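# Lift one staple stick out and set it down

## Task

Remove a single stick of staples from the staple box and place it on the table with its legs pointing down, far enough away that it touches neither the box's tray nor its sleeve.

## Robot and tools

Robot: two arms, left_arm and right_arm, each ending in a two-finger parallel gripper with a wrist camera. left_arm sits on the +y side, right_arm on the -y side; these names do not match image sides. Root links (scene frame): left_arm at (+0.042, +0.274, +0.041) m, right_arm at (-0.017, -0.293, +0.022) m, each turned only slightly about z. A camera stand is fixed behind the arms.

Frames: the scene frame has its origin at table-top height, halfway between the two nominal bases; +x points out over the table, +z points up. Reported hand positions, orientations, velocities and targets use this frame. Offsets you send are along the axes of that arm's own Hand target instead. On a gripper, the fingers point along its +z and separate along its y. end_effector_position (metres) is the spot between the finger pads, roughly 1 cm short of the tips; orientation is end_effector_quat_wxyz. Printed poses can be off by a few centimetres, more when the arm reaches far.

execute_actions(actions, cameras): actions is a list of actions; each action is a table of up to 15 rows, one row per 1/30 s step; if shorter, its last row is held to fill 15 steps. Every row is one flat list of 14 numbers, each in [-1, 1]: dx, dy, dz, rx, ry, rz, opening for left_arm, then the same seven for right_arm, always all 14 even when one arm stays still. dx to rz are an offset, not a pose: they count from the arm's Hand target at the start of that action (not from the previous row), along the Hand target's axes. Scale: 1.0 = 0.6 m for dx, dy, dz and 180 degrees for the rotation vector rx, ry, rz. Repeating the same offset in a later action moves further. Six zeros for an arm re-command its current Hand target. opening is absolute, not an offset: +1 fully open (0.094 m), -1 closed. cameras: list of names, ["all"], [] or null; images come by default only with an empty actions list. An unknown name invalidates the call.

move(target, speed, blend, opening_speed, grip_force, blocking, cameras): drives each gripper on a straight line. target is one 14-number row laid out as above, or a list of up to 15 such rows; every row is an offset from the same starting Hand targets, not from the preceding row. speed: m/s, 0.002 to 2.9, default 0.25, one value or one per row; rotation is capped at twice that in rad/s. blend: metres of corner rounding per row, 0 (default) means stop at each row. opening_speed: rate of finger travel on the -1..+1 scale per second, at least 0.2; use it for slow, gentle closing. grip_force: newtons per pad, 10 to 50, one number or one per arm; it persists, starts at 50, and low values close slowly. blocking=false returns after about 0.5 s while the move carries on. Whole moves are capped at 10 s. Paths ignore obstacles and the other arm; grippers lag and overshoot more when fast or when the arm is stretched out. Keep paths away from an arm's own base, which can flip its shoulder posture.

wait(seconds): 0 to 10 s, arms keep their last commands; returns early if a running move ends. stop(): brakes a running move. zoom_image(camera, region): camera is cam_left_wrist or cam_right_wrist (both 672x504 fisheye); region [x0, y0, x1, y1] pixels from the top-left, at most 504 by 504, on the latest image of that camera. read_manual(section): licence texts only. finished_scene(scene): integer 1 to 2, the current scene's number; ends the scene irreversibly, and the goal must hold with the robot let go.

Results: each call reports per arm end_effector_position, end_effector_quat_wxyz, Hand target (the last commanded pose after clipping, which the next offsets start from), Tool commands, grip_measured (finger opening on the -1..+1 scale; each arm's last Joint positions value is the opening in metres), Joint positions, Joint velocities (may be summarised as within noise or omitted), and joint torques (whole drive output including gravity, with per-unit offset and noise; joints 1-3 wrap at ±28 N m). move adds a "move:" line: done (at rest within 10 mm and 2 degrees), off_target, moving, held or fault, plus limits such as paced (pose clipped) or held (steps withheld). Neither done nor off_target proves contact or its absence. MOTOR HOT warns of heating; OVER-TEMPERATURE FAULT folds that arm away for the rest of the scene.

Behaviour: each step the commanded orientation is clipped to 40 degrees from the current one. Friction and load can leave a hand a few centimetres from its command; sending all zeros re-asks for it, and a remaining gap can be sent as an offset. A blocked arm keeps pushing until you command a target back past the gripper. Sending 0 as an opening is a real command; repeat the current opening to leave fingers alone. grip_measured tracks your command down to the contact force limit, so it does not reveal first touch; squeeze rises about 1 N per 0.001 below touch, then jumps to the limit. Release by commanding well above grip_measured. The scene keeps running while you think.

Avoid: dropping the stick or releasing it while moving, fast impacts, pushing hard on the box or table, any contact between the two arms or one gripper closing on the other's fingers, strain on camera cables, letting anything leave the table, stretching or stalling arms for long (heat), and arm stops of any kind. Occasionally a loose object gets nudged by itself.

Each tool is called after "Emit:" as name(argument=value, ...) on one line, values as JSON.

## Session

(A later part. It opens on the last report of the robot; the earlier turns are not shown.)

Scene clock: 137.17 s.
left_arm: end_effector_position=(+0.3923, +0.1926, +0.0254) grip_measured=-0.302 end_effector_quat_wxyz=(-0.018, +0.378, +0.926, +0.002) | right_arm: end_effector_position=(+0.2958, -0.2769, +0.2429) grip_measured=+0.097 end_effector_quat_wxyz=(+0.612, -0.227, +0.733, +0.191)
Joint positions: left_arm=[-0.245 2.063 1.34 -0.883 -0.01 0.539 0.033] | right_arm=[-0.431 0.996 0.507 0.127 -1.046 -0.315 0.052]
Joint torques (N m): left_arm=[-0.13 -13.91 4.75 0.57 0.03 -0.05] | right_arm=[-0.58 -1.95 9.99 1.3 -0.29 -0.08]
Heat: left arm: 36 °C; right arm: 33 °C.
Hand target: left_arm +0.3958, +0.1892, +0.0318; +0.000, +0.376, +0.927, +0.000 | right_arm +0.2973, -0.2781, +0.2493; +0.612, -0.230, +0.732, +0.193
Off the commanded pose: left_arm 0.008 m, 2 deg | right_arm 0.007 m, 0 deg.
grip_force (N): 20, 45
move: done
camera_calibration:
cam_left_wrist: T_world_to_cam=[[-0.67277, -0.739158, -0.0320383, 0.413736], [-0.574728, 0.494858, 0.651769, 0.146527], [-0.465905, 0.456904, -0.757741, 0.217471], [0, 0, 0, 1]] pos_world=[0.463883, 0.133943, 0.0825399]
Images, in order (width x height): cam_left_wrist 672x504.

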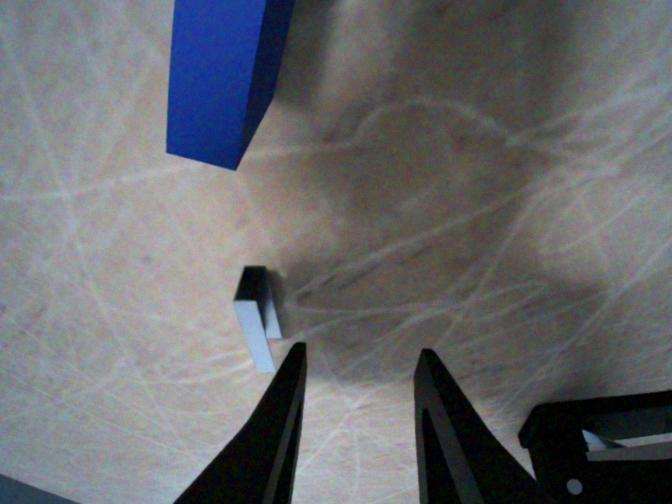

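Emit:
move(target=[[0,0,-0.05,0,0,0,-0.3,0,0,0,0,0,0,0.1],[0.004,0.048,-0.05,0,0,0,-0.5,0,0,0,0,0,0,0.1],[0.004,0.048,0,0,0,0,-0.5,0,0,0,0,0,0,0.1]], cameras=["cam_left_wrist"], speed=0.07)

Scene clock: 141.87 s.
left_arm: end_effector_position=(+0.4148, +0.2131, +0.0391) grip_measured=-0.498 end_effector_quat_wxyz=(+0.002, +0.373, +0.928, +0.005) | right_arm: end_effector_position=(+0.2958, -0.2769, +0.2429) grip_measured=+0.097 end_effector_quat_wxyz=(+0.612, -0.227, +0.733, +0.191)
Joint positions: left_arm=[-0.179 2.068 1.409 -0.907 -0.01 0.596 0.024] | right_arm=[-0.431 0.996 0.507 0.127 -1.046 -0.315 0.052]
Joint torques (N m): left_arm=[-0.01 -10.65 5.08 0.66 0.04 0.07] | right_arm=[-0.57 -1.95 10 1.29 -0.29 -0.07]
Heat: left arm: 36 °C; right arm: 33 °C.
Hand target: left_arm +0.4142, +0.2116, +0.0318; +0.000, +0.376, +0.927, +0.000 | right_arm +0.2973, -0.2781, +0.2493; +0.612, -0.230, +0.732, +0.193
Off the commanded pose: left_arm 0.007 m, 1 deg | right_arm 0.007 m, 0 deg.
grip_force (N): 20, 45
move: done
camera_calibration:
cam_left_wrist: T_world_to_cam=[[-0.664127, -0.745876, -0.0510365, 0.442999], [-0.603764, 0.494826, 0.624993, 0.153489], [-0.440913, 0.445889, -0.77896, 0.221805], [0, 0, 0, 1]] pos_world=[0.484676, 0.155572, 0.0994572]
Images, in order (width x height): cam_left_wrist 672x504.

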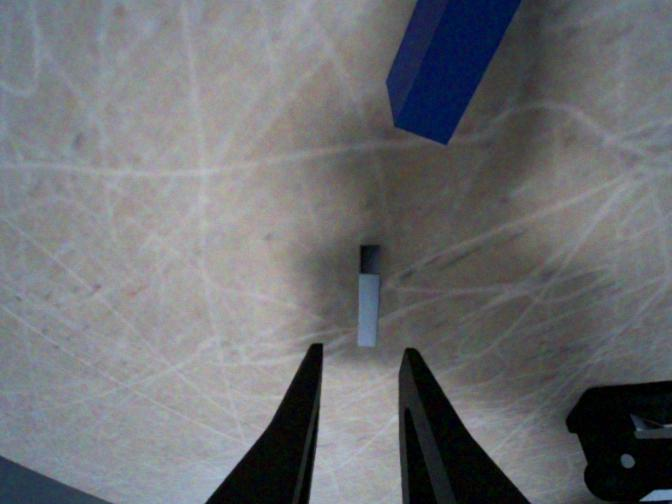

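Emit:
move(target=[0.003,0,0.030,0,0,0,-0.5,0,0,0,0,0,0,0.1], cameras=[], speed=0.05)

Emit:
move(target=[0,0,0,0,0,0,-0.93,0,0,0,0,0,0,0.1], cameras=["cam_left_wrist"], opening_speed=0.3)

Scene clock: 143.17 s.
left_arm: end_effector_position=(+0.4141, +0.2132, +0.0217) grip_measured=-0.498 end_effector_quat_wxyz=(+0.002, +0.374, +0.927, +0.005) | right_arm: end_effector_position=(+0.2958, -0.2769, +0.2429) grip_measured=+0.097 end_effector_quat_wxyz=(+0.612, -0.227, +0.733, +0.191)
Joint positions: left_arm=[-0.179 2.092 1.371 -0.842 -0.01 0.598 0.024] | right_arm=[-0.431 0.996 0.507 0.127 -1.046 -0.315 0.052]
Joint torques (N m): left_arm=[0.18 -10.56 4.88 0.62 0.03 0.07] | right_arm=[-0.58 -1.95 10 1.3 -0.29 -0.07]
Heat: left arm: 36 °C; right arm: 33 °C.
Hand target: left_arm +0.4128, +0.2129, +0.0138; +0.000, +0.376, +0.927, +0.000 | right_arm +0.2973, -0.2781, +0.2493; +0.612, -0.230, +0.732, +0.193
Off the commanded pose: left_arm 0.008 m, 1 deg | right_arm 0.007 m, 0 deg.
grip_force (N): 20, 45
move: done
No camera images: "cameras" was empty.

Scene clock: 144.83 s.
left_arm: end_effector_position=(+0.4143, +0.2132, +0.0217) grip_measured=-0.870 end_effector_quat_wxyz=(+0.003, +0.374, +0.927, +0.006) | right_arm: end_effector_position=(+0.2958, -0.2769, +0.2429) grip_measured=+0.097 end_effector_quat_wxyz=(+0.612, -0.227, +0.733, +0.191)
Joint positions: left_arm=[-0.179 2.092 1.371 -0.841 -0.01 0.598 0.006] | right_arm=[-0.431 0.996 0.507 0.127 -1.046 -0.315 0.052]
Joint torques (N m): left_arm=[0.18 -10.56 4.86 0.64 0.04 0.07] | right_arm=[-0.58 -1.95 10 1.29 -0.29 -0.07]
Heat: left arm: 35 °C; right arm: 33 °C.
Hand target: left_arm +0.4128, +0.2129, +0.0138; +0.000, +0.376, +0.927, +0.000 | right_arm +0.2973, -0.2781, +0.2493; +0.612, -0.230, +0.732, +0.193
Off the commanded pose: left_arm 0.008 m, 1 deg | right_arm 0.007 m, 0 deg.
grip_force (N): 20, 45
move: done
camera_calibration:
cam_left_wrist: T_world_to_cam=[[-0.665992, -0.744109, -0.0524933, 0.442258], [-0.604047, 0.496666, 0.623257, 0.163793], [-0.4377, 0.446793, -0.780253, 0.206507], [0, 0, 0, 1]] pos_world=[0.483867, 0.155472, 0.0822581]
Images, in order (width x height): cam_left_wrist 672x504.

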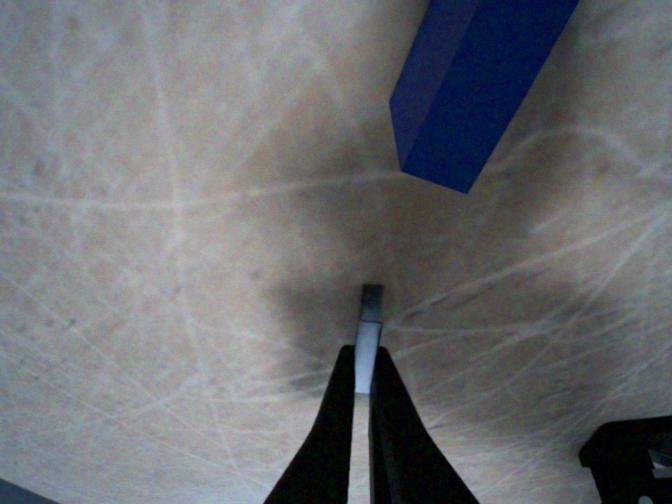

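Emit:
move(target=[[0,0,-0.1,0,0,0,-0.93,0,0,0,0,0,0,0.1],[0,0,-0.1,-0.222,0,0,-0.93,0,0,0,0,0,0,0.1]], cameras=["cam_left_wrist","cam_right_wrist"], speed=0.2)

Emit:
zoom_image(camera="cam_left_wrist", region=[310, 270, 420, 380])

Scene clock: 148.70 s.
left_arm: end_effector_position=(+0.4095, +0.2124, +0.0637) grip_measured=-0.871 end_effector_quat_wxyz=(+0.108, +0.366, +0.871, +0.309) | right_arm: end_effector_position=(+0.2958, -0.2769, +0.2429) grip_measured=+0.097 end_effector_quat_wxyz=(+0.612, -0.227, +0.733, +0.191)
Joint positions: left_arm=[-0.471 1.881 1.064 -0.547 -0.639 0.402 0.006] | right_arm=[-0.431 0.996 0.507 0.127 -1.046 -0.315 0.052]
Joint torques (N m): left_arm=[-0.28 -12.67 4.79 1.05 -0.53 -0.1] | right_arm=[-0.59 -1.94 10 1.3 -0.29 -0.08]
Heat: left arm: 35 °C; right arm: 33 °C.
Hand target: left_arm +0.4129, +0.2129, +0.0740; +0.129, +0.353, +0.871, +0.317 | right_arm +0.2973, -0.2781, +0.2493; +0.612, -0.230, +0.732, +0.193
Off the commanded pose: left_arm 0.011 m, 3 deg | right_arm 0.007 m, 0 deg.
grip_force (N): 20, 45
move: off_target (left_arm)
camera_calibration:
cam_left_wrist: T_world_to_cam=[[-0.526652, -0.548406, -0.649529, 0.380098], [-0.841996, 0.231392, 0.48734, 0.297527], [-0.116965, 0.80356, -0.583619, 0.0178517], [0, 0, 0, 1]] pos_world=[0.452784, 0.125258, 0.112306]
cam_right_wrist: T_world_to_cam=[[0.597661, -0.80112, 0.0317493, -0.402075], [-0.567924, -0.450977, -0.688536, 0.247619], [0.565918, 0.39348, -0.724507, 0.217149], [0, 0, 0, 1]] pos_world=[0.258045, -0.295883, 0.340586]

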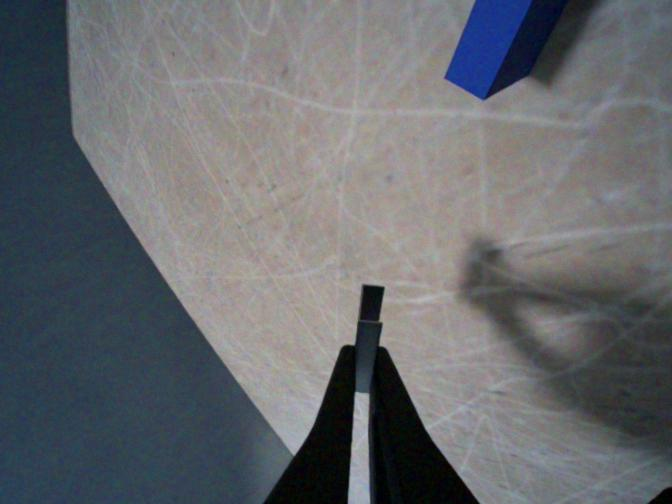

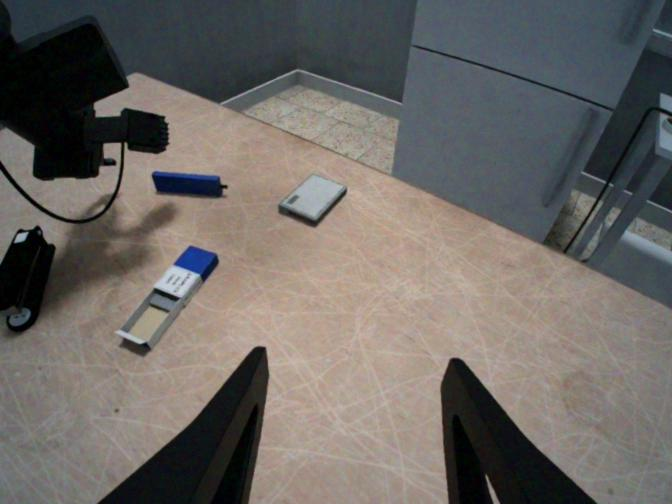

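Scaled by 4.582 from the camera's 672x504 image, which has a finer 960x720 frame.

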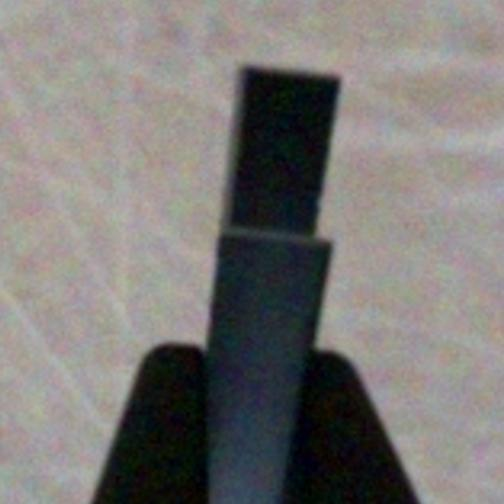

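Emit:
move(target=[0,-0.0429,0.0511,0,0,0,-0.93,0,0,0,0,0,0,0.1], cameras=["cam_left_wrist"], speed=0.07)

Scene clock: 150.10 s.
left_arm: end_effector_position=(+0.4124, +0.2112, +0.0365) grip_measured=-0.871 end_effector_quat_wxyz=(+0.126, +0.359, +0.872, +0.308) | right_arm: end_effector_position=(+0.2958, -0.2769, +0.2429) grip_measured=+0.097 end_effector_quat_wxyz=(+0.612, -0.227, +0.733, +0.191)
Joint positions: left_arm=[-0.471 1.934 0.997 -0.388 -0.64 0.401 0.006] | right_arm=[-0.431 0.996 0.507 0.127 -1.046 -0.315 0.052]
Joint torques (N m): left_arm=[-0.31 -9.13 4.71 1.16 -0.49 -0.08] | right_arm=[-0.58 -1.96 10 1.29 -0.29 -0.07]
Heat: left arm: 35 °C; right arm: 33 °C.
Hand target: left_arm +0.4128, +0.2129, +0.0338; +0.129, +0.353, +0.871, +0.317 | right_arm +0.2973, -0.2781, +0.2493; +0.612, -0.230, +0.732, +0.193
Off the commanded pose: left_arm 0.003 m, 1 deg | right_arm 0.007 m, 0 deg.
grip_force (N): 20, 45
move: done
camera_calibration:
cam_left_wrist: T_world_to_cam=[[-0.503496, -0.559347, -0.6585, 0.356343], [-0.858525, 0.238253, 0.454059, 0.320088], [-0.0970868, 0.793956, -0.600173, -0.0021848], [0, 0, 0, 1]] pos_world=[0.454009, 0.124792, 0.0880023]
Images, in order (width x height): cam_left_wrist 672x504.

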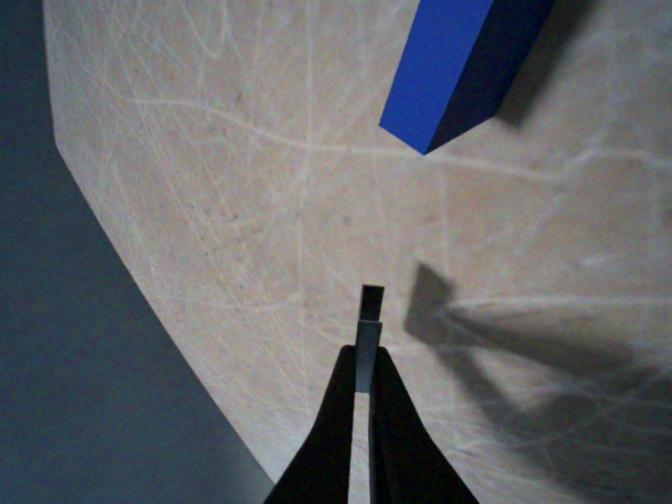

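Emit:
move(target=[0,-0.0118,0.014,0,0,0,-0.93,0,0,0,0,0,0,0.1], cameras=[], speed=0.05)

Emit:
move(target=[0,-0.0043,0.0051,0,0,0,-0.93,0,0,0,0,0,0,0.1], cameras=["cam_left_wrist"], speed=0.04)

Emit:
zoom_image(camera="cam_left_wrist", region=[290, 250, 450, 410])

Scene clock: 151.27 s.
left_arm: end_effector_position=(+0.4133, +0.2107, +0.0268) grip_measured=-0.871 end_effector_quat_wxyz=(+0.127, +0.358, +0.872, +0.308) | right_arm: end_effector_position=(+0.2958, -0.2769, +0.2429) grip_measured=+0.097 end_effector_quat_wxyz=(+0.612, -0.227, +0.733, +0.191)
Joint positions: left_arm=[-0.471 1.961 0.985 -0.346 -0.64 0.401 0.006] | right_arm=[-0.431 0.996 0.507 0.127 -1.046 -0.315 0.052]
Joint torques (N m): left_arm=[-0.31 -8.95 4.49 1.14 -0.49 -0.08] | right_arm=[-0.58 -1.94 10 1.3 -0.29 -0.07]
Heat: left arm: 35 °C; right arm: 33 °C.
Hand target: left_arm +0.4127, +0.2128, +0.0228; +0.128, +0.353, +0.871, +0.317 | right_arm +0.2973, -0.2781, +0.2493; +0.612, -0.230, +0.732, +0.193
Off the commanded pose: left_arm 0.005 m, 1 deg | right_arm 0.007 m, 0 deg.
grip_force (N): 20, 45
move: done
No camera images: "cameras" was empty.

Scene clock: 152.13 s.
left_arm: end_effector_position=(+0.4151, +0.2099, +0.0244) grip_measured=-0.871 end_effector_quat_wxyz=(+0.130, +0.357, +0.872, +0.308) | right_arm: end_effector_position=(+0.2958, -0.2769, +0.2429) grip_measured=+0.097 end_effector_quat_wxyz=(+0.612, -0.227, +0.733, +0.191)
Joint positions: left_arm=[-0.471 1.97 0.985 -0.33 -0.64 0.401 0.006] | right_arm=[-0.431 0.996 0.507 0.127 -1.046 -0.315 0.052]
Joint torques (N m): left_arm=[-0.32 -8.92 4.15 1.16 -0.49 -0.08] | right_arm=[-0.58 -1.96 10 1.29 -0.29 -0.08]
Heat: left arm: 35 °C; right arm: 33 °C.
Hand target: left_arm +0.4128, +0.2129, +0.0189; +0.129, +0.353, +0.871, +0.317 | right_arm +0.2973, -0.2781, +0.2493; +0.612, -0.230, +0.732, +0.193
Off the commanded pose: left_arm 0.007 m, 1 deg | right_arm 0.007 m, 0 deg.
grip_force (N): 20, 45
move: done
camera_calibration:
cam_left_wrist: T_world_to_cam=[[-0.497478, -0.562102, -0.660725, 0.347211], [-0.862612, 0.239993, 0.445313, 0.329647], [-0.0917423, 0.791482, -0.604267, -0.00978692], [0, 0, 0, 1]] pos_world=[0.456189, 0.123801, 0.0767006]
Images, in order (width x height): cam_left_wrist 672x504.

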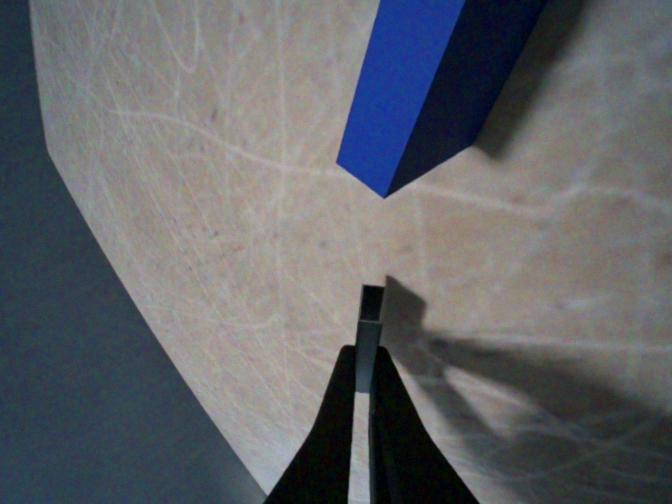

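Scaled by 3.150 from the camera's 672x504 image, which has a finer 960x720 frame.

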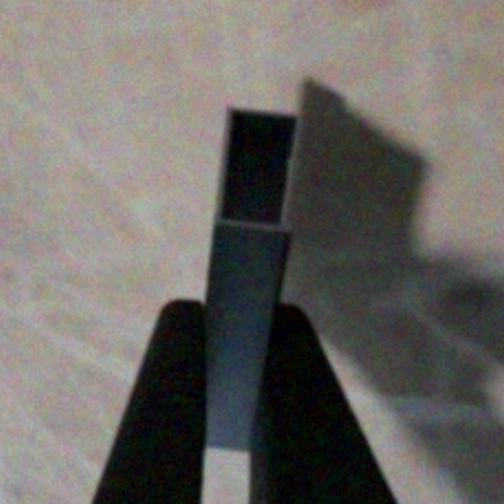

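Emit:
move(target=[0,-0.0043,0.0051,0,0,0,-0.93,0,0,0,0,0,0,0.1], cameras=["cam_left_wrist"], speed=0.04)

Emit:
zoom_image(camera="cam_left_wrist", region=[290, 250, 450, 410])

Scene clock: 153.13 s.
left_arm: end_effector_position=(+0.4138, +0.2106, +0.0195) grip_measured=-0.871 end_effector_quat_wxyz=(+0.128, +0.358, +0.872, +0.309) | right_arm: end_effector_position=(+0.2958, -0.2769, +0.2429) grip_measured=+0.097 end_effector_quat_wxyz=(+0.612, -0.227, +0.733, +0.191)
Joint positions: left_arm=[-0.471 1.982 0.977 -0.315 -0.641 0.401 0.006] | right_arm=[-0.431 0.996 0.507 0.127 -1.046 -0.315 0.052]
Joint torques (N m): left_arm=[-0.32 -8.92 4.36 1.13 -0.48 -0.09] | right_arm=[-0.59 -1.95 10 1.29 -0.29 -0.07]
Heat: left arm: 34 °C; right arm: 33 °C.
Hand target: left_arm +0.4128, +0.2128, +0.0148; +0.129, +0.353, +0.871, +0.317 | right_arm +0.2973, -0.2781, +0.2493; +0.612, -0.230, +0.732, +0.193
Off the commanded pose: left_arm 0.005 m, 1 deg | right_arm 0.007 m, 0 deg.
grip_force (N): 20, 45
move: done
camera_calibration:
cam_left_wrist: T_world_to_cam=[[-0.499593, -0.560869, -0.660176, 0.34432], [-0.861165, 0.239024, 0.448623, 0.330234], [-0.0938206, 0.792649, -0.602416, -0.0128834], [0, 0, 0, 1]] pos_world=[0.455197, 0.124397, 0.0714004]
Images, in order (width x height): cam_left_wrist 672x504.

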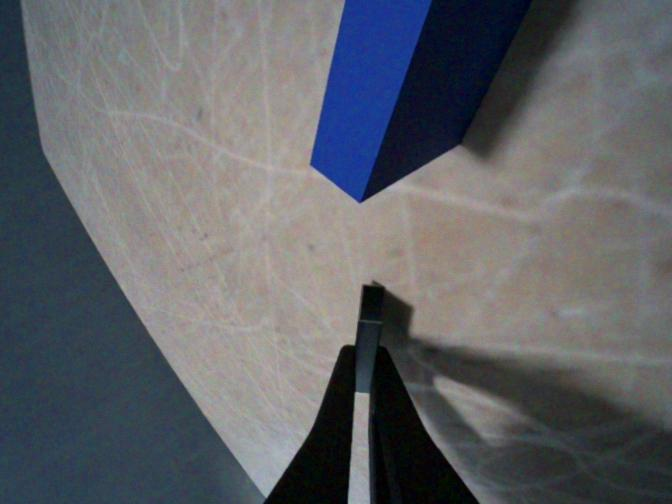

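Scaled by 3.150 from the camera's 672x504 image, which has a finer 960x720 frame.

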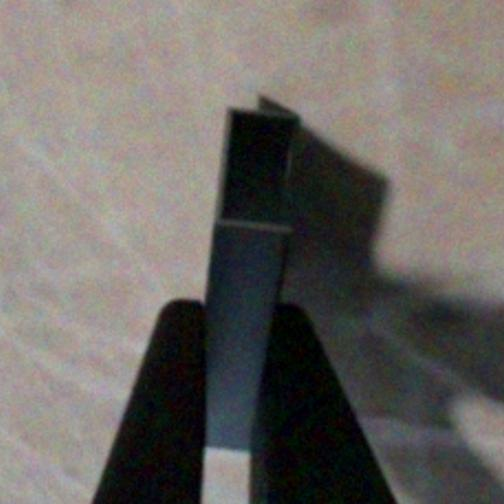

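Emit:
move(target=[0,0,0,0,0,0,-0.79,0,0,0,0,0,0,0.1], cameras=["cam_left_wrist"], opening_speed=0.2)

Emit:
zoom_image(camera="cam_left_wrist", region=[290, 250, 450, 410])

Scene clock: 154.33 s.
left_arm: end_effector_position=(+0.4140, +0.2105, +0.0195) grip_measured=-0.792 end_effector_quat_wxyz=(+0.129, +0.358, +0.872, +0.309) | right_arm: end_effector_position=(+0.2958, -0.2769, +0.2429) grip_measured=+0.097 end_effector_quat_wxyz=(+0.612, -0.227, +0.733, +0.191)
Joint positions: left_arm=[-0.471 1.982 0.977 -0.314 -0.641 0.401 0.01] | right_arm=[-0.431 0.996 0.507 0.127 -1.046 -0.315 0.052]
Joint torques (N m): left_arm=[-0.31 -8.94 4.34 1.14 -0.48 -0.09] | right_arm=[-0.58 -1.95 10 1.3 -0.29 -0.07]
Heat: left arm: 34 °C; right arm: 33 °C.
Hand target: left_arm +0.4128, +0.2128, +0.0149; +0.129, +0.353, +0.871, +0.317 | right_arm +0.2973, -0.2781, +0.2493; +0.612, -0.230, +0.732, +0.193
Off the commanded pose: left_arm 0.005 m, 1 deg | right_arm 0.007 m, 0 deg.
grip_force (N): 20, 45
move: done
camera_calibration:
cam_left_wrist: T_world_to_cam=[[-0.499104, -0.561095, -0.660355, 0.344198], [-0.861491, 0.23913, 0.44794, 0.330482], [-0.0934258, 0.792458, -0.602729, -0.0128689], [0, 0, 0, 1]] pos_world=[0.455295, 0.124297, 0.0715003]
Images, in order (width x height): cam_left_wrist 672x504.

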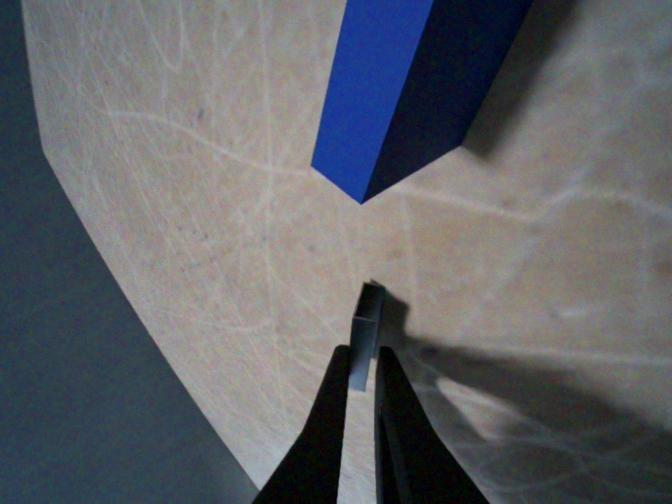

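Scaled by 3.150 from the camera's 672x504 image, which has a finer 960x720 frame.

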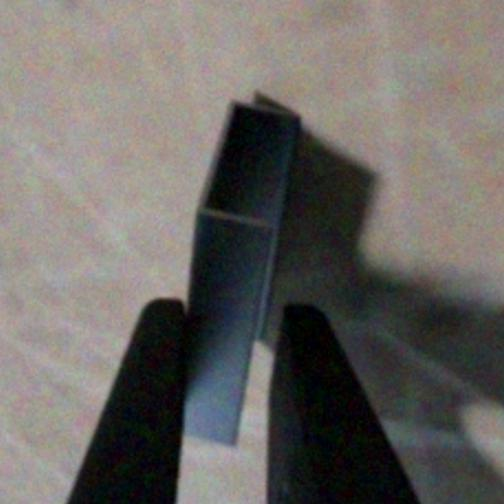

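Emit:
move(target=[0,0,0,0,0,0,-0.93,0,0,0,0,0,0,0.1], cameras=[], opening_speed=0.3)

Emit:
move(target=[[0,0.032,-0.038,0,0,0,-0.93,0,0,0,0,0,0,0.1],[0,0.032,-0.038,-0.072,0,0,-0.93,0,0,0,0,0,0,0.1]], cameras=["cam_left_wrist"], speed=0.1)

Emit:
zoom_image(camera="cam_left_wrist", region=[290, 250, 450, 410])

Scene clock: 155.53 s.
left_arm: end_effector_position=(+0.4141, +0.2106, +0.0196) grip_measured=-0.873 end_effector_quat_wxyz=(+0.129, +0.358, +0.872, +0.309) | right_arm: end_effector_position=(+0.2958, -0.2769, +0.2429) grip_measured=+0.097 end_effector_quat_wxyz=(+0.612, -0.227, +0.733, +0.191)
Joint positions: left_arm=[-0.471 1.982 0.977 -0.313 -0.641 0.401 0.006] | right_arm=[-0.431 0.996 0.507 0.127 -1.046 -0.315 0.052]
Joint torques (N m): left_arm=[-0.29 -8.94 4.36 1.14 -0.48 -0.09] | right_arm=[-0.58 -1.94 10 1.3 -0.29 -0.07]
Heat: left arm: 34 °C; right arm: 33 °C.
Hand target: left_arm +0.4128, +0.2128, +0.0148; +0.129, +0.353, +0.871, +0.317 | right_arm +0.2973, -0.2781, +0.2493; +0.612, -0.230, +0.732, +0.193
Off the commanded pose: left_arm 0.005 m, 1 deg | right_arm 0.007 m, 0 deg.
grip_force (N): 20, 45
move: done
No camera images: "cameras" was empty.

Scene clock: 158.27 s.
left_arm: end_effector_position=(+0.4140, +0.2111, +0.0477) grip_measured=-0.873 end_effector_quat_wxyz=(+0.165, +0.343, +0.832, +0.403) | right_arm: end_effector_position=(+0.2958, -0.2769, +0.2429) grip_measured=+0.097 end_effector_quat_wxyz=(+0.612, -0.227, +0.733, +0.191)
Joint positions: left_arm=[-0.553 1.955 0.933 -0.261 -0.868 0.371 0.006] | right_arm=[-0.431 0.996 0.507 0.127 -1.046 -0.315 0.052]
Joint torques (N m): left_arm=[-0.49 -8.68 4.29 1.19 -0.6 -0.11] | right_arm=[-0.58 -1.95 10 1.29 -0.29 -0.07]
Heat: left arm: 34 °C; right arm: 33 °C.
Hand target: left_arm +0.4128, +0.2130, +0.0446; +0.168, +0.336, +0.830, +0.413 | right_arm +0.2973, -0.2781, +0.2493; +0.612, -0.230, +0.732, +0.193
Off the commanded pose: left_arm 0.004 m, 1 deg | right_arm 0.007 m, 0 deg.
grip_force (N): 20, 45
move: done
camera_calibration:
cam_left_wrist: T_world_to_cam=[[-0.387831, -0.443288, -0.808135, 0.299284], [-0.921654, 0.175203, 0.346205, 0.361062], [-0.011881, 0.87909, -0.476507, -0.0544577], [0, 0, 0, 1]] pos_world=[0.448199, 0.117283, 0.0909111]
Images, in order (width x height): cam_left_wrist 672x504.

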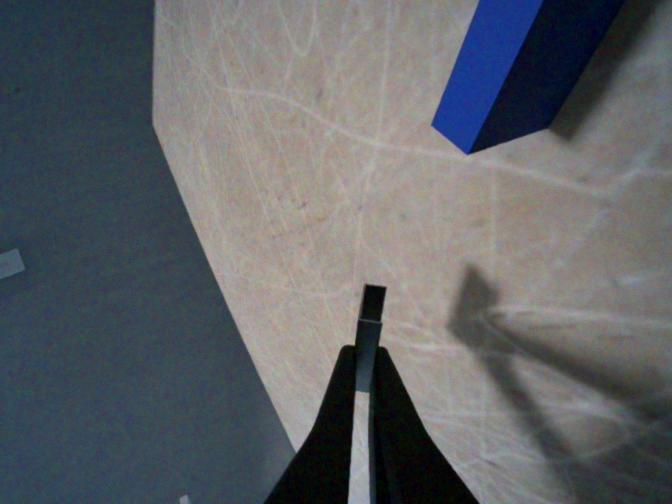

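Scaled by 3.150 from the camera's 672x504 image, which has a finer 960x720 frame.

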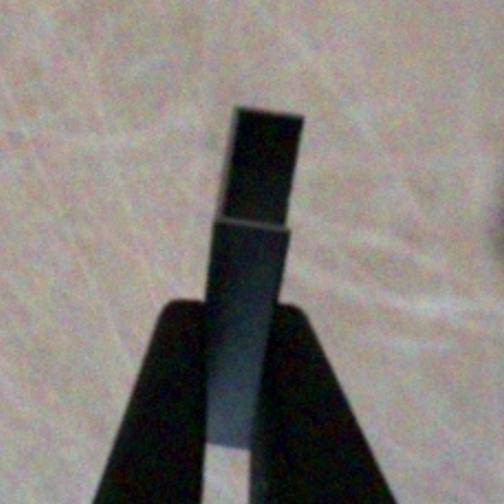

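Emit:
move(target=[0,-0.0253,0.0191,0,0,0,-0.93,0,0,0,0,0,0,0.1], cameras=[], speed=0.07)

Emit:
move(target=[0,-0.0073,0.0055,0,0,0,-0.93,0,0,0,0,0,0,0.1], cameras=["cam_left_wrist"], speed=0.05)

Emit:
zoom_image(camera="cam_left_wrist", region=[290, 250, 450, 410])

Scene clock: 159.57 s.
left_arm: end_effector_position=(+0.4139, +0.2114, +0.0280) grip_measured=-0.873 end_effector_quat_wxyz=(+0.164, +0.343, +0.832, +0.404) | right_arm: end_effector_position=(+0.2958, -0.2769, +0.2429) grip_measured=+0.097 end_effector_quat_wxyz=(+0.612, -0.227, +0.733, +0.191)
Joint positions: left_arm=[-0.553 2.016 0.915 -0.186 -0.869 0.37 0.006] | right_arm=[-0.431 0.996 0.507 0.127 -1.046 -0.315 0.052]
Joint torques (N m): left_arm=[-0.5 -9.01 4.07 1.18 -0.6 -0.11] | right_arm=[-0.58 -1.94 10 1.3 -0.29 -0.07]
Heat: left arm: 34 °C; right arm: 33 °C.
Hand target: left_arm +0.4128, +0.2130, +0.0256; +0.168, +0.336, +0.830, +0.413 | right_arm +0.2973, -0.2781, +0.2493; +0.612, -0.230, +0.732, +0.193
Off the commanded pose: left_arm 0.003 m, 1 deg | right_arm 0.007 m, 0 deg.
grip_force (N): 20, 45
move: done
No camera images: "cameras" was empty.

Scene clock: 160.47 s.
left_arm: end_effector_position=(+0.4153, +0.2105, +0.0239) grip_measured=-0.873 end_effector_quat_wxyz=(+0.167, +0.342, +0.832, +0.404) | right_arm: end_effector_position=(+0.2958, -0.2769, +0.2429) grip_measured=+0.097 end_effector_quat_wxyz=(+0.612, -0.227, +0.733, +0.191)
Joint positions: left_arm=[-0.553 2.031 0.915 -0.165 -0.869 0.37 0.006] | right_arm=[-0.431 0.996 0.507 0.127 -1.046 -0.315 0.052]
Joint torques (N m): left_arm=[-0.51 -8.92 3.77 1.17 -0.59 -0.11] | right_arm=[-0.58 -1.95 10 1.3 -0.29 -0.08]
Heat: left arm: 33 °C; right arm: 33 °C.
Hand target: left_arm +0.4128, +0.2130, +0.0201; +0.168, +0.336, +0.830, +0.413 | right_arm +0.2973, -0.2781, +0.2493; +0.612, -0.230, +0.732, +0.193
Off the commanded pose: left_arm 0.005 m, 1 deg | right_arm 0.007 m, 0 deg.
grip_force (N): 20, 45
move: done
camera_calibration:
cam_left_wrist: T_world_to_cam=[[-0.384825, -0.444169, -0.809088, 0.279305], [-0.922926, 0.174919, 0.342944, 0.371231], [-0.0108002, 0.878702, -0.477249, -0.0655061], [0, 0, 0, 1]] pos_world=[0.449395, 0.116684, 0.0674084]
Images, in order (width x height): cam_left_wrist 672x504.

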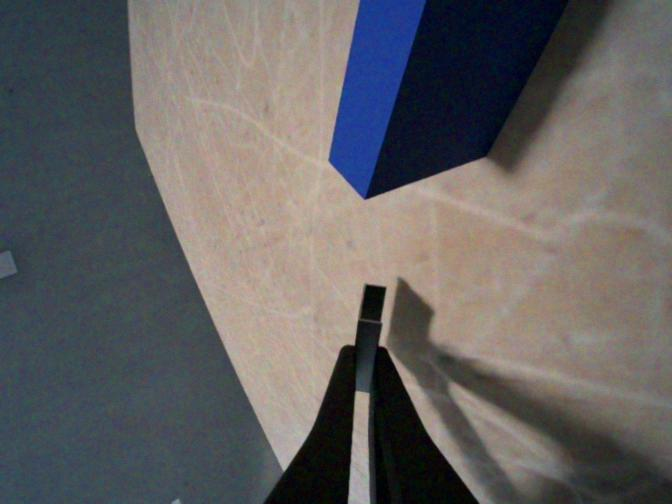

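Scaled by 3.150 from the camera's 672x504 image, which has a finer 960x720 frame.

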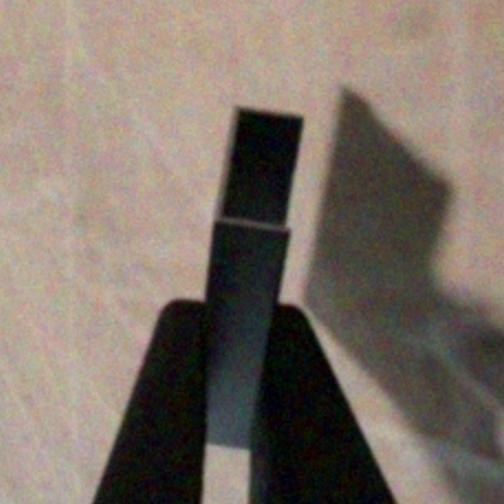

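Emit:
move(target=[0,-0.006,0.0045,0,0,0,-0.93,0,0,0,0,0,0,0.1], cameras=["cam_left_wrist"], speed=0.04)

Emit:
zoom_image(camera="cam_left_wrist", region=[290, 250, 450, 410])

Scene clock: 161.50 s.
left_arm: end_effector_position=(+0.4144, +0.2110, +0.0187) grip_measured=-0.873 end_effector_quat_wxyz=(+0.165, +0.342, +0.832, +0.404) | right_arm: end_effector_position=(+0.2958, -0.2769, +0.2429) grip_measured=+0.097 end_effector_quat_wxyz=(+0.612, -0.227, +0.733, +0.191)
Joint positions: left_arm=[-0.553 2.046 0.91 -0.148 -0.869 0.37 0.006] | right_arm=[-0.431 0.996 0.507 0.127 -1.046 -0.315 0.052]
Joint torques (N m): left_arm=[-0.51 -8.91 3.9 1.17 -0.6 -0.11] | right_arm=[-0.58 -1.95 10 1.29 -0.29 -0.08]
Heat: left arm: 33 °C; right arm: 33 °C.
Hand target: left_arm +0.4128, +0.2129, +0.0156; +0.168, +0.336, +0.830, +0.413 | right_arm +0.2973, -0.2781, +0.2493; +0.612, -0.230, +0.732, +0.193
Off the commanded pose: left_arm 0.004 m, 1 deg | right_arm 0.007 m, 0 deg.
grip_force (N): 20, 45
move: done
camera_calibration:
cam_left_wrist: T_world_to_cam=[[-0.386957, -0.442916, -0.808758, 0.275559], [-0.92202, 0.174452, 0.345609, 0.371779], [-0.0119864, 0.879427, -0.475883, -0.0682141], [0, 0, 0, 1]] pos_world=[0.448599, 0.117181, 0.0619086]
Images, in order (width x height): cam_left_wrist 672x504.

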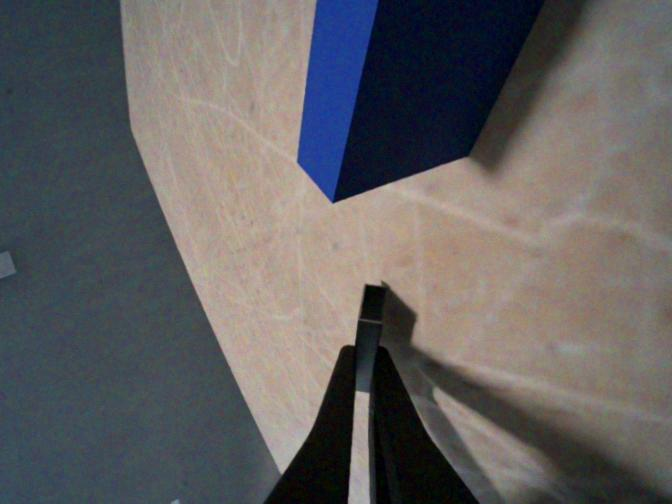

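Scaled by 3.150 from the camera's 672x504 image, which has a finer 960x720 frame.

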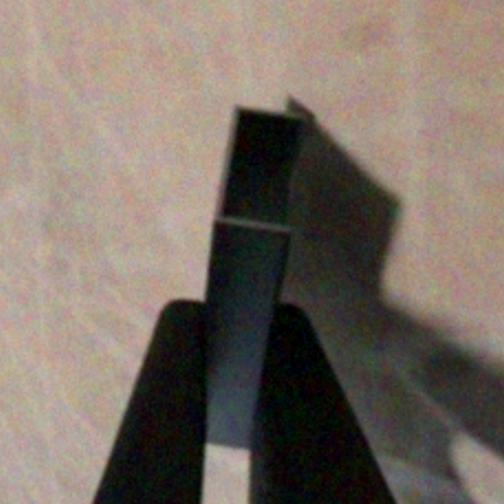

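Emit:
move(target=[0,-0.0009,0.0007,0,0,0,-0.8,0,0,0,0,0,0,0.1], cameras=["cam_left_wrist"], opening_speed=0.2)

Emit:
zoom_image(camera="cam_left_wrist", region=[290, 250, 450, 410])

Scene clock: 162.50 s.
left_arm: end_effector_position=(+0.4150, +0.2107, +0.0189) grip_measured=-0.802 end_effector_quat_wxyz=(+0.167, +0.341, +0.832, +0.403) | right_arm: end_effector_position=(+0.2958, -0.2769, +0.2429) grip_measured=+0.097 end_effector_quat_wxyz=(+0.612, -0.227, +0.733, +0.191)
Joint positions: left_arm=[-0.553 2.046 0.91 -0.144 -0.869 0.37 0.009] | right_arm=[-0.431 0.996 0.507 0.127 -1.046 -0.315 0.052]
Joint torques (N m): left_arm=[-0.5 -8.75 3.88 1.18 -0.59 -0.11] | right_arm=[-0.58 -1.94 10 1.3 -0.29 -0.08]
Heat: left arm: 33 °C; right arm: 33 °C.
Hand target: left_arm +0.4128, +0.2129, +0.0149; +0.168, +0.336, +0.830, +0.413 | right_arm +0.2973, -0.2781, +0.2493; +0.612, -0.230, +0.732, +0.193
Off the commanded pose: left_arm 0.005 m, 1 deg | right_arm 0.007 m, 0 deg.
grip_force (N): 20, 45
move: done
camera_calibration:
cam_left_wrist: T_world_to_cam=[[-0.384532, -0.444341, -0.809133, 0.27513], [-0.923051, 0.175016, 0.342559, 0.372592], [-0.0106021, 0.878596, -0.477449, -0.0682247], [0, 0, 0, 1]] pos_world=[0.448994, 0.116984, 0.0624084]
Images, in order (width x height): cam_left_wrist 672x504.

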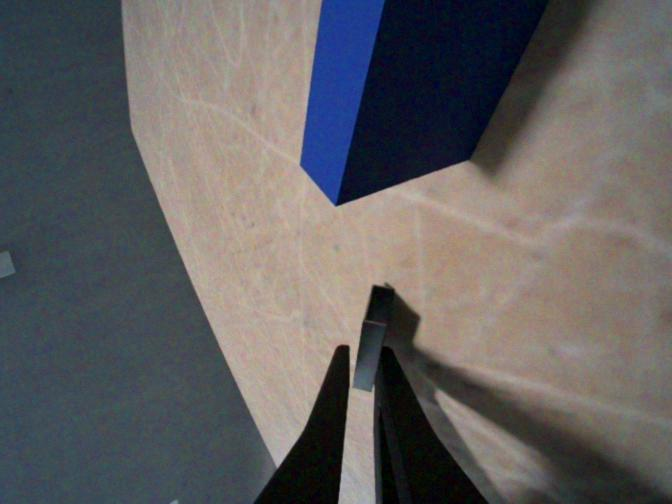

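Scaled by 3.150 from the camera's 672x504 image, which has a finer 960x720 frame.

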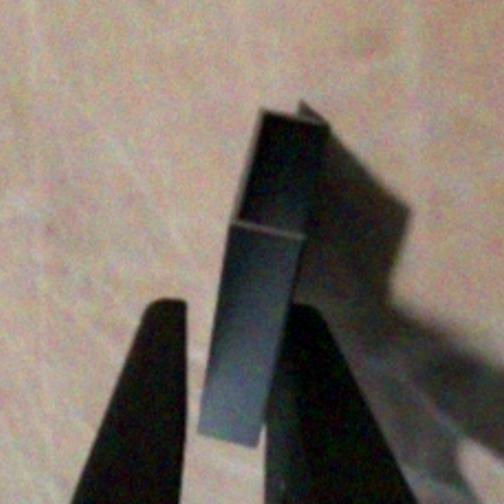

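Emit:
move(target=[0,0,-0.08,0,0,0,-0.8,0,0,0,0,0,0,0.1], cameras=["cam_left_wrist"], speed=0.05)

Emit:
zoom_image(camera="cam_left_wrist", region=[290, 230, 450, 390])

Scene clock: 164.33 s.
left_arm: end_effector_position=(+0.3766, +0.1913, +0.0266) grip_measured=-0.802 end_effector_quat_wxyz=(+0.142, +0.353, +0.830, +0.408) | right_arm: end_effector_position=(+0.2958, -0.2769, +0.2429) grip_measured=+0.097 end_effector_quat_wxyz=(+0.612, -0.227, +0.733, +0.191)
Joint positions: left_arm=[-0.675 2.008 0.916 -0.389 -0.891 0.181 0.009] | right_arm=[-0.431 0.996 0.507 0.127 -1.046 -0.315 0.052]
Joint torques (N m): left_arm=[-0.46 -12.62 6.39 0.51 -0.64 -0.1] | right_arm=[-0.59 -1.94 10 1.3 -0.29 -0.08]
Heat: left arm: 33 °C; right arm: 33 °C.
Hand target: left_arm +0.3861, +0.1854, +0.0438; +0.168, +0.336, +0.830, +0.413 | right_arm +0.2973, -0.2781, +0.2493; +0.612, -0.230, +0.732, +0.193
Off the commanded pose: left_arm 0.021 m, 4 deg | right_arm 0.007 m, 0 deg.
grip_force (N): 20, 45
move: off_target (left_arm)
camera_calibration:
cam_left_wrist: T_world_to_cam=[[-0.420766, -0.420132, -0.804018, 0.266813], [-0.906574, 0.162638, 0.389452, 0.332814], [-0.0328577, 0.89277, -0.449313, -0.0429694], [0, 0, 0, 1]] pos_world=[0.412575, 0.0963303, 0.0656004]
Images, in order (width x height): cam_left_wrist 672x504.

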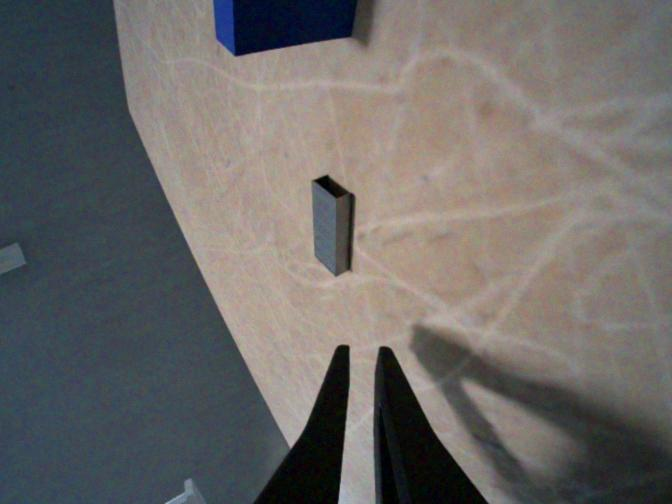

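Scaled by 3.150 from the camera's 672x504 image, which has a finer 960x720 frame.

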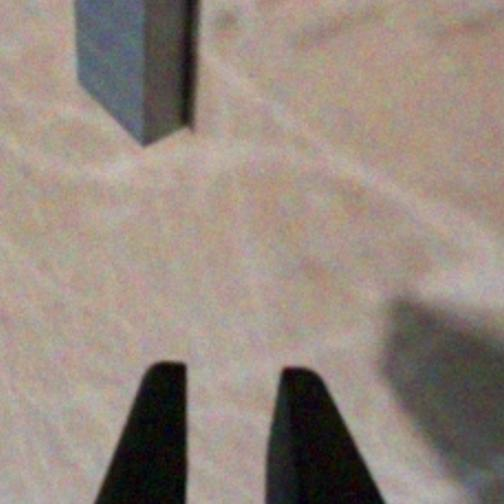

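Emit:
zoom_image(camera="cam_left_wrist", region=[290, 160, 380, 290])

Scaled by 3.877 from the camera's 672x504 image, which has a finer 960x720 frame.

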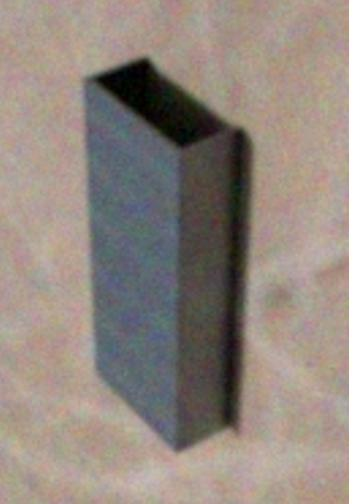

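Emit:
move(target=[[0,0.12,-0.13,0,0,0,-0.8,0,0,0,0,0,0,0.1],[0,0.12,-0.13,0.222,0,0,-0.8,0,0,0,0,0,0,0.1]], cameras=["all"], speed=0.2)

Emit:
zoom_image(camera="cam_left_wrist", region=[250, 80, 450, 280])

Scene clock: 168.37 s.
left_arm: end_effector_position=(+0.3680, +0.1747, +0.1447) grip_measured=-0.802 end_effector_quat_wxyz=(+0.040, +0.373, +0.920, +0.109) | right_arm: end_effector_position=(+0.2958, -0.2769, +0.2429) grip_measured=+0.097 end_effector_quat_wxyz=(+0.612, -0.227, +0.733, +0.191)
Joint positions: left_arm=[-0.424 1.76 1.404 -1.141 -0.221 0.364 0.009] | right_arm=[-0.431 0.996 0.507 0.127 -1.046 -0.315 0.052]
Joint torques (N m): left_arm=[0.18 -8.25 8.64 0.5 -0.07 0.02] | right_arm=[-0.58 -1.95 9.99 1.29 -0.29 -0.08]
Heat: left arm: 33 °C; right arm: 34 °C.
Hand target: left_arm +0.3729, +0.1719, +0.1484; +0.043, +0.373, +0.921, +0.105 | right_arm +0.2973, -0.2781, +0.2493; +0.612, -0.230, +0.732, +0.193
Off the commanded pose: left_arm 0.007 m, 1 deg | right_arm 0.007 m, 0 deg.
grip_force (N): 20, 45
move: done
camera_calibration:
cam_left_wrist: T_world_to_cam=[[-0.64444, -0.715715, -0.269165, 0.407765], [-0.692519, 0.397037, 0.602311, 0.131266], [-0.324215, 0.574555, -0.751513, 0.231195], [0, 0, 0, 1]] pos_world=[0.428641, 0.106892, 0.204439]
cam_right_wrist: T_world_to_cam=[[0.597661, -0.80112, 0.0317493, -0.402075], [-0.567924, -0.450977, -0.688536, 0.247619], [0.565918, 0.39348, -0.724507, 0.217149], [0, 0, 0, 1]] pos_world=[0.258045, -0.295883, 0.340586]

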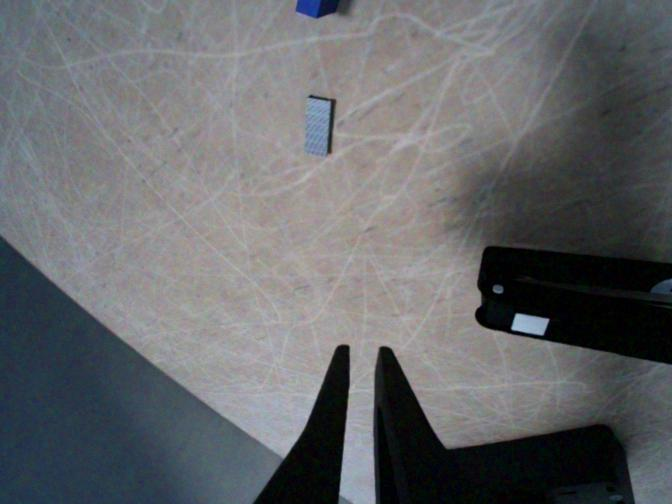

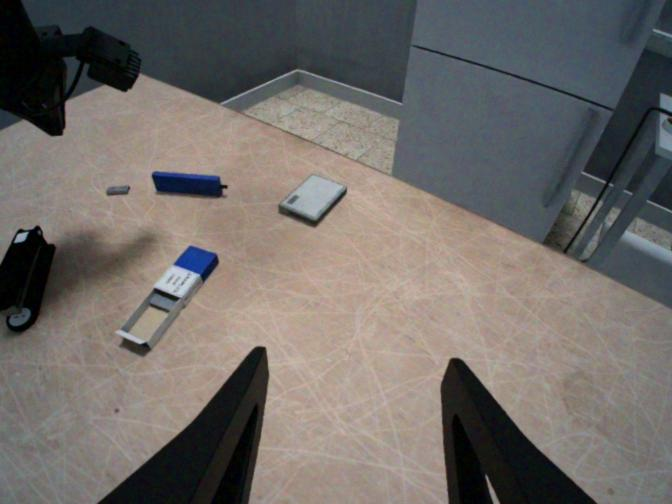

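Scaled by 2.520 from the camera's 672x504 image, which has a finer 960x720 frame.

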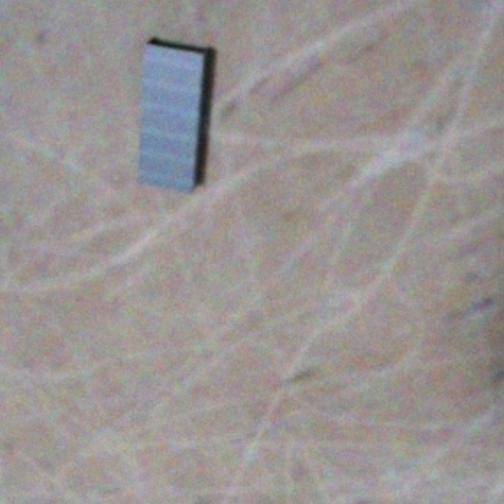

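Crown up (ribbed), legs down, about 15 cm or more from the box.

Emit:
finished_scene(scene=2)

The scene is finished: the task was done.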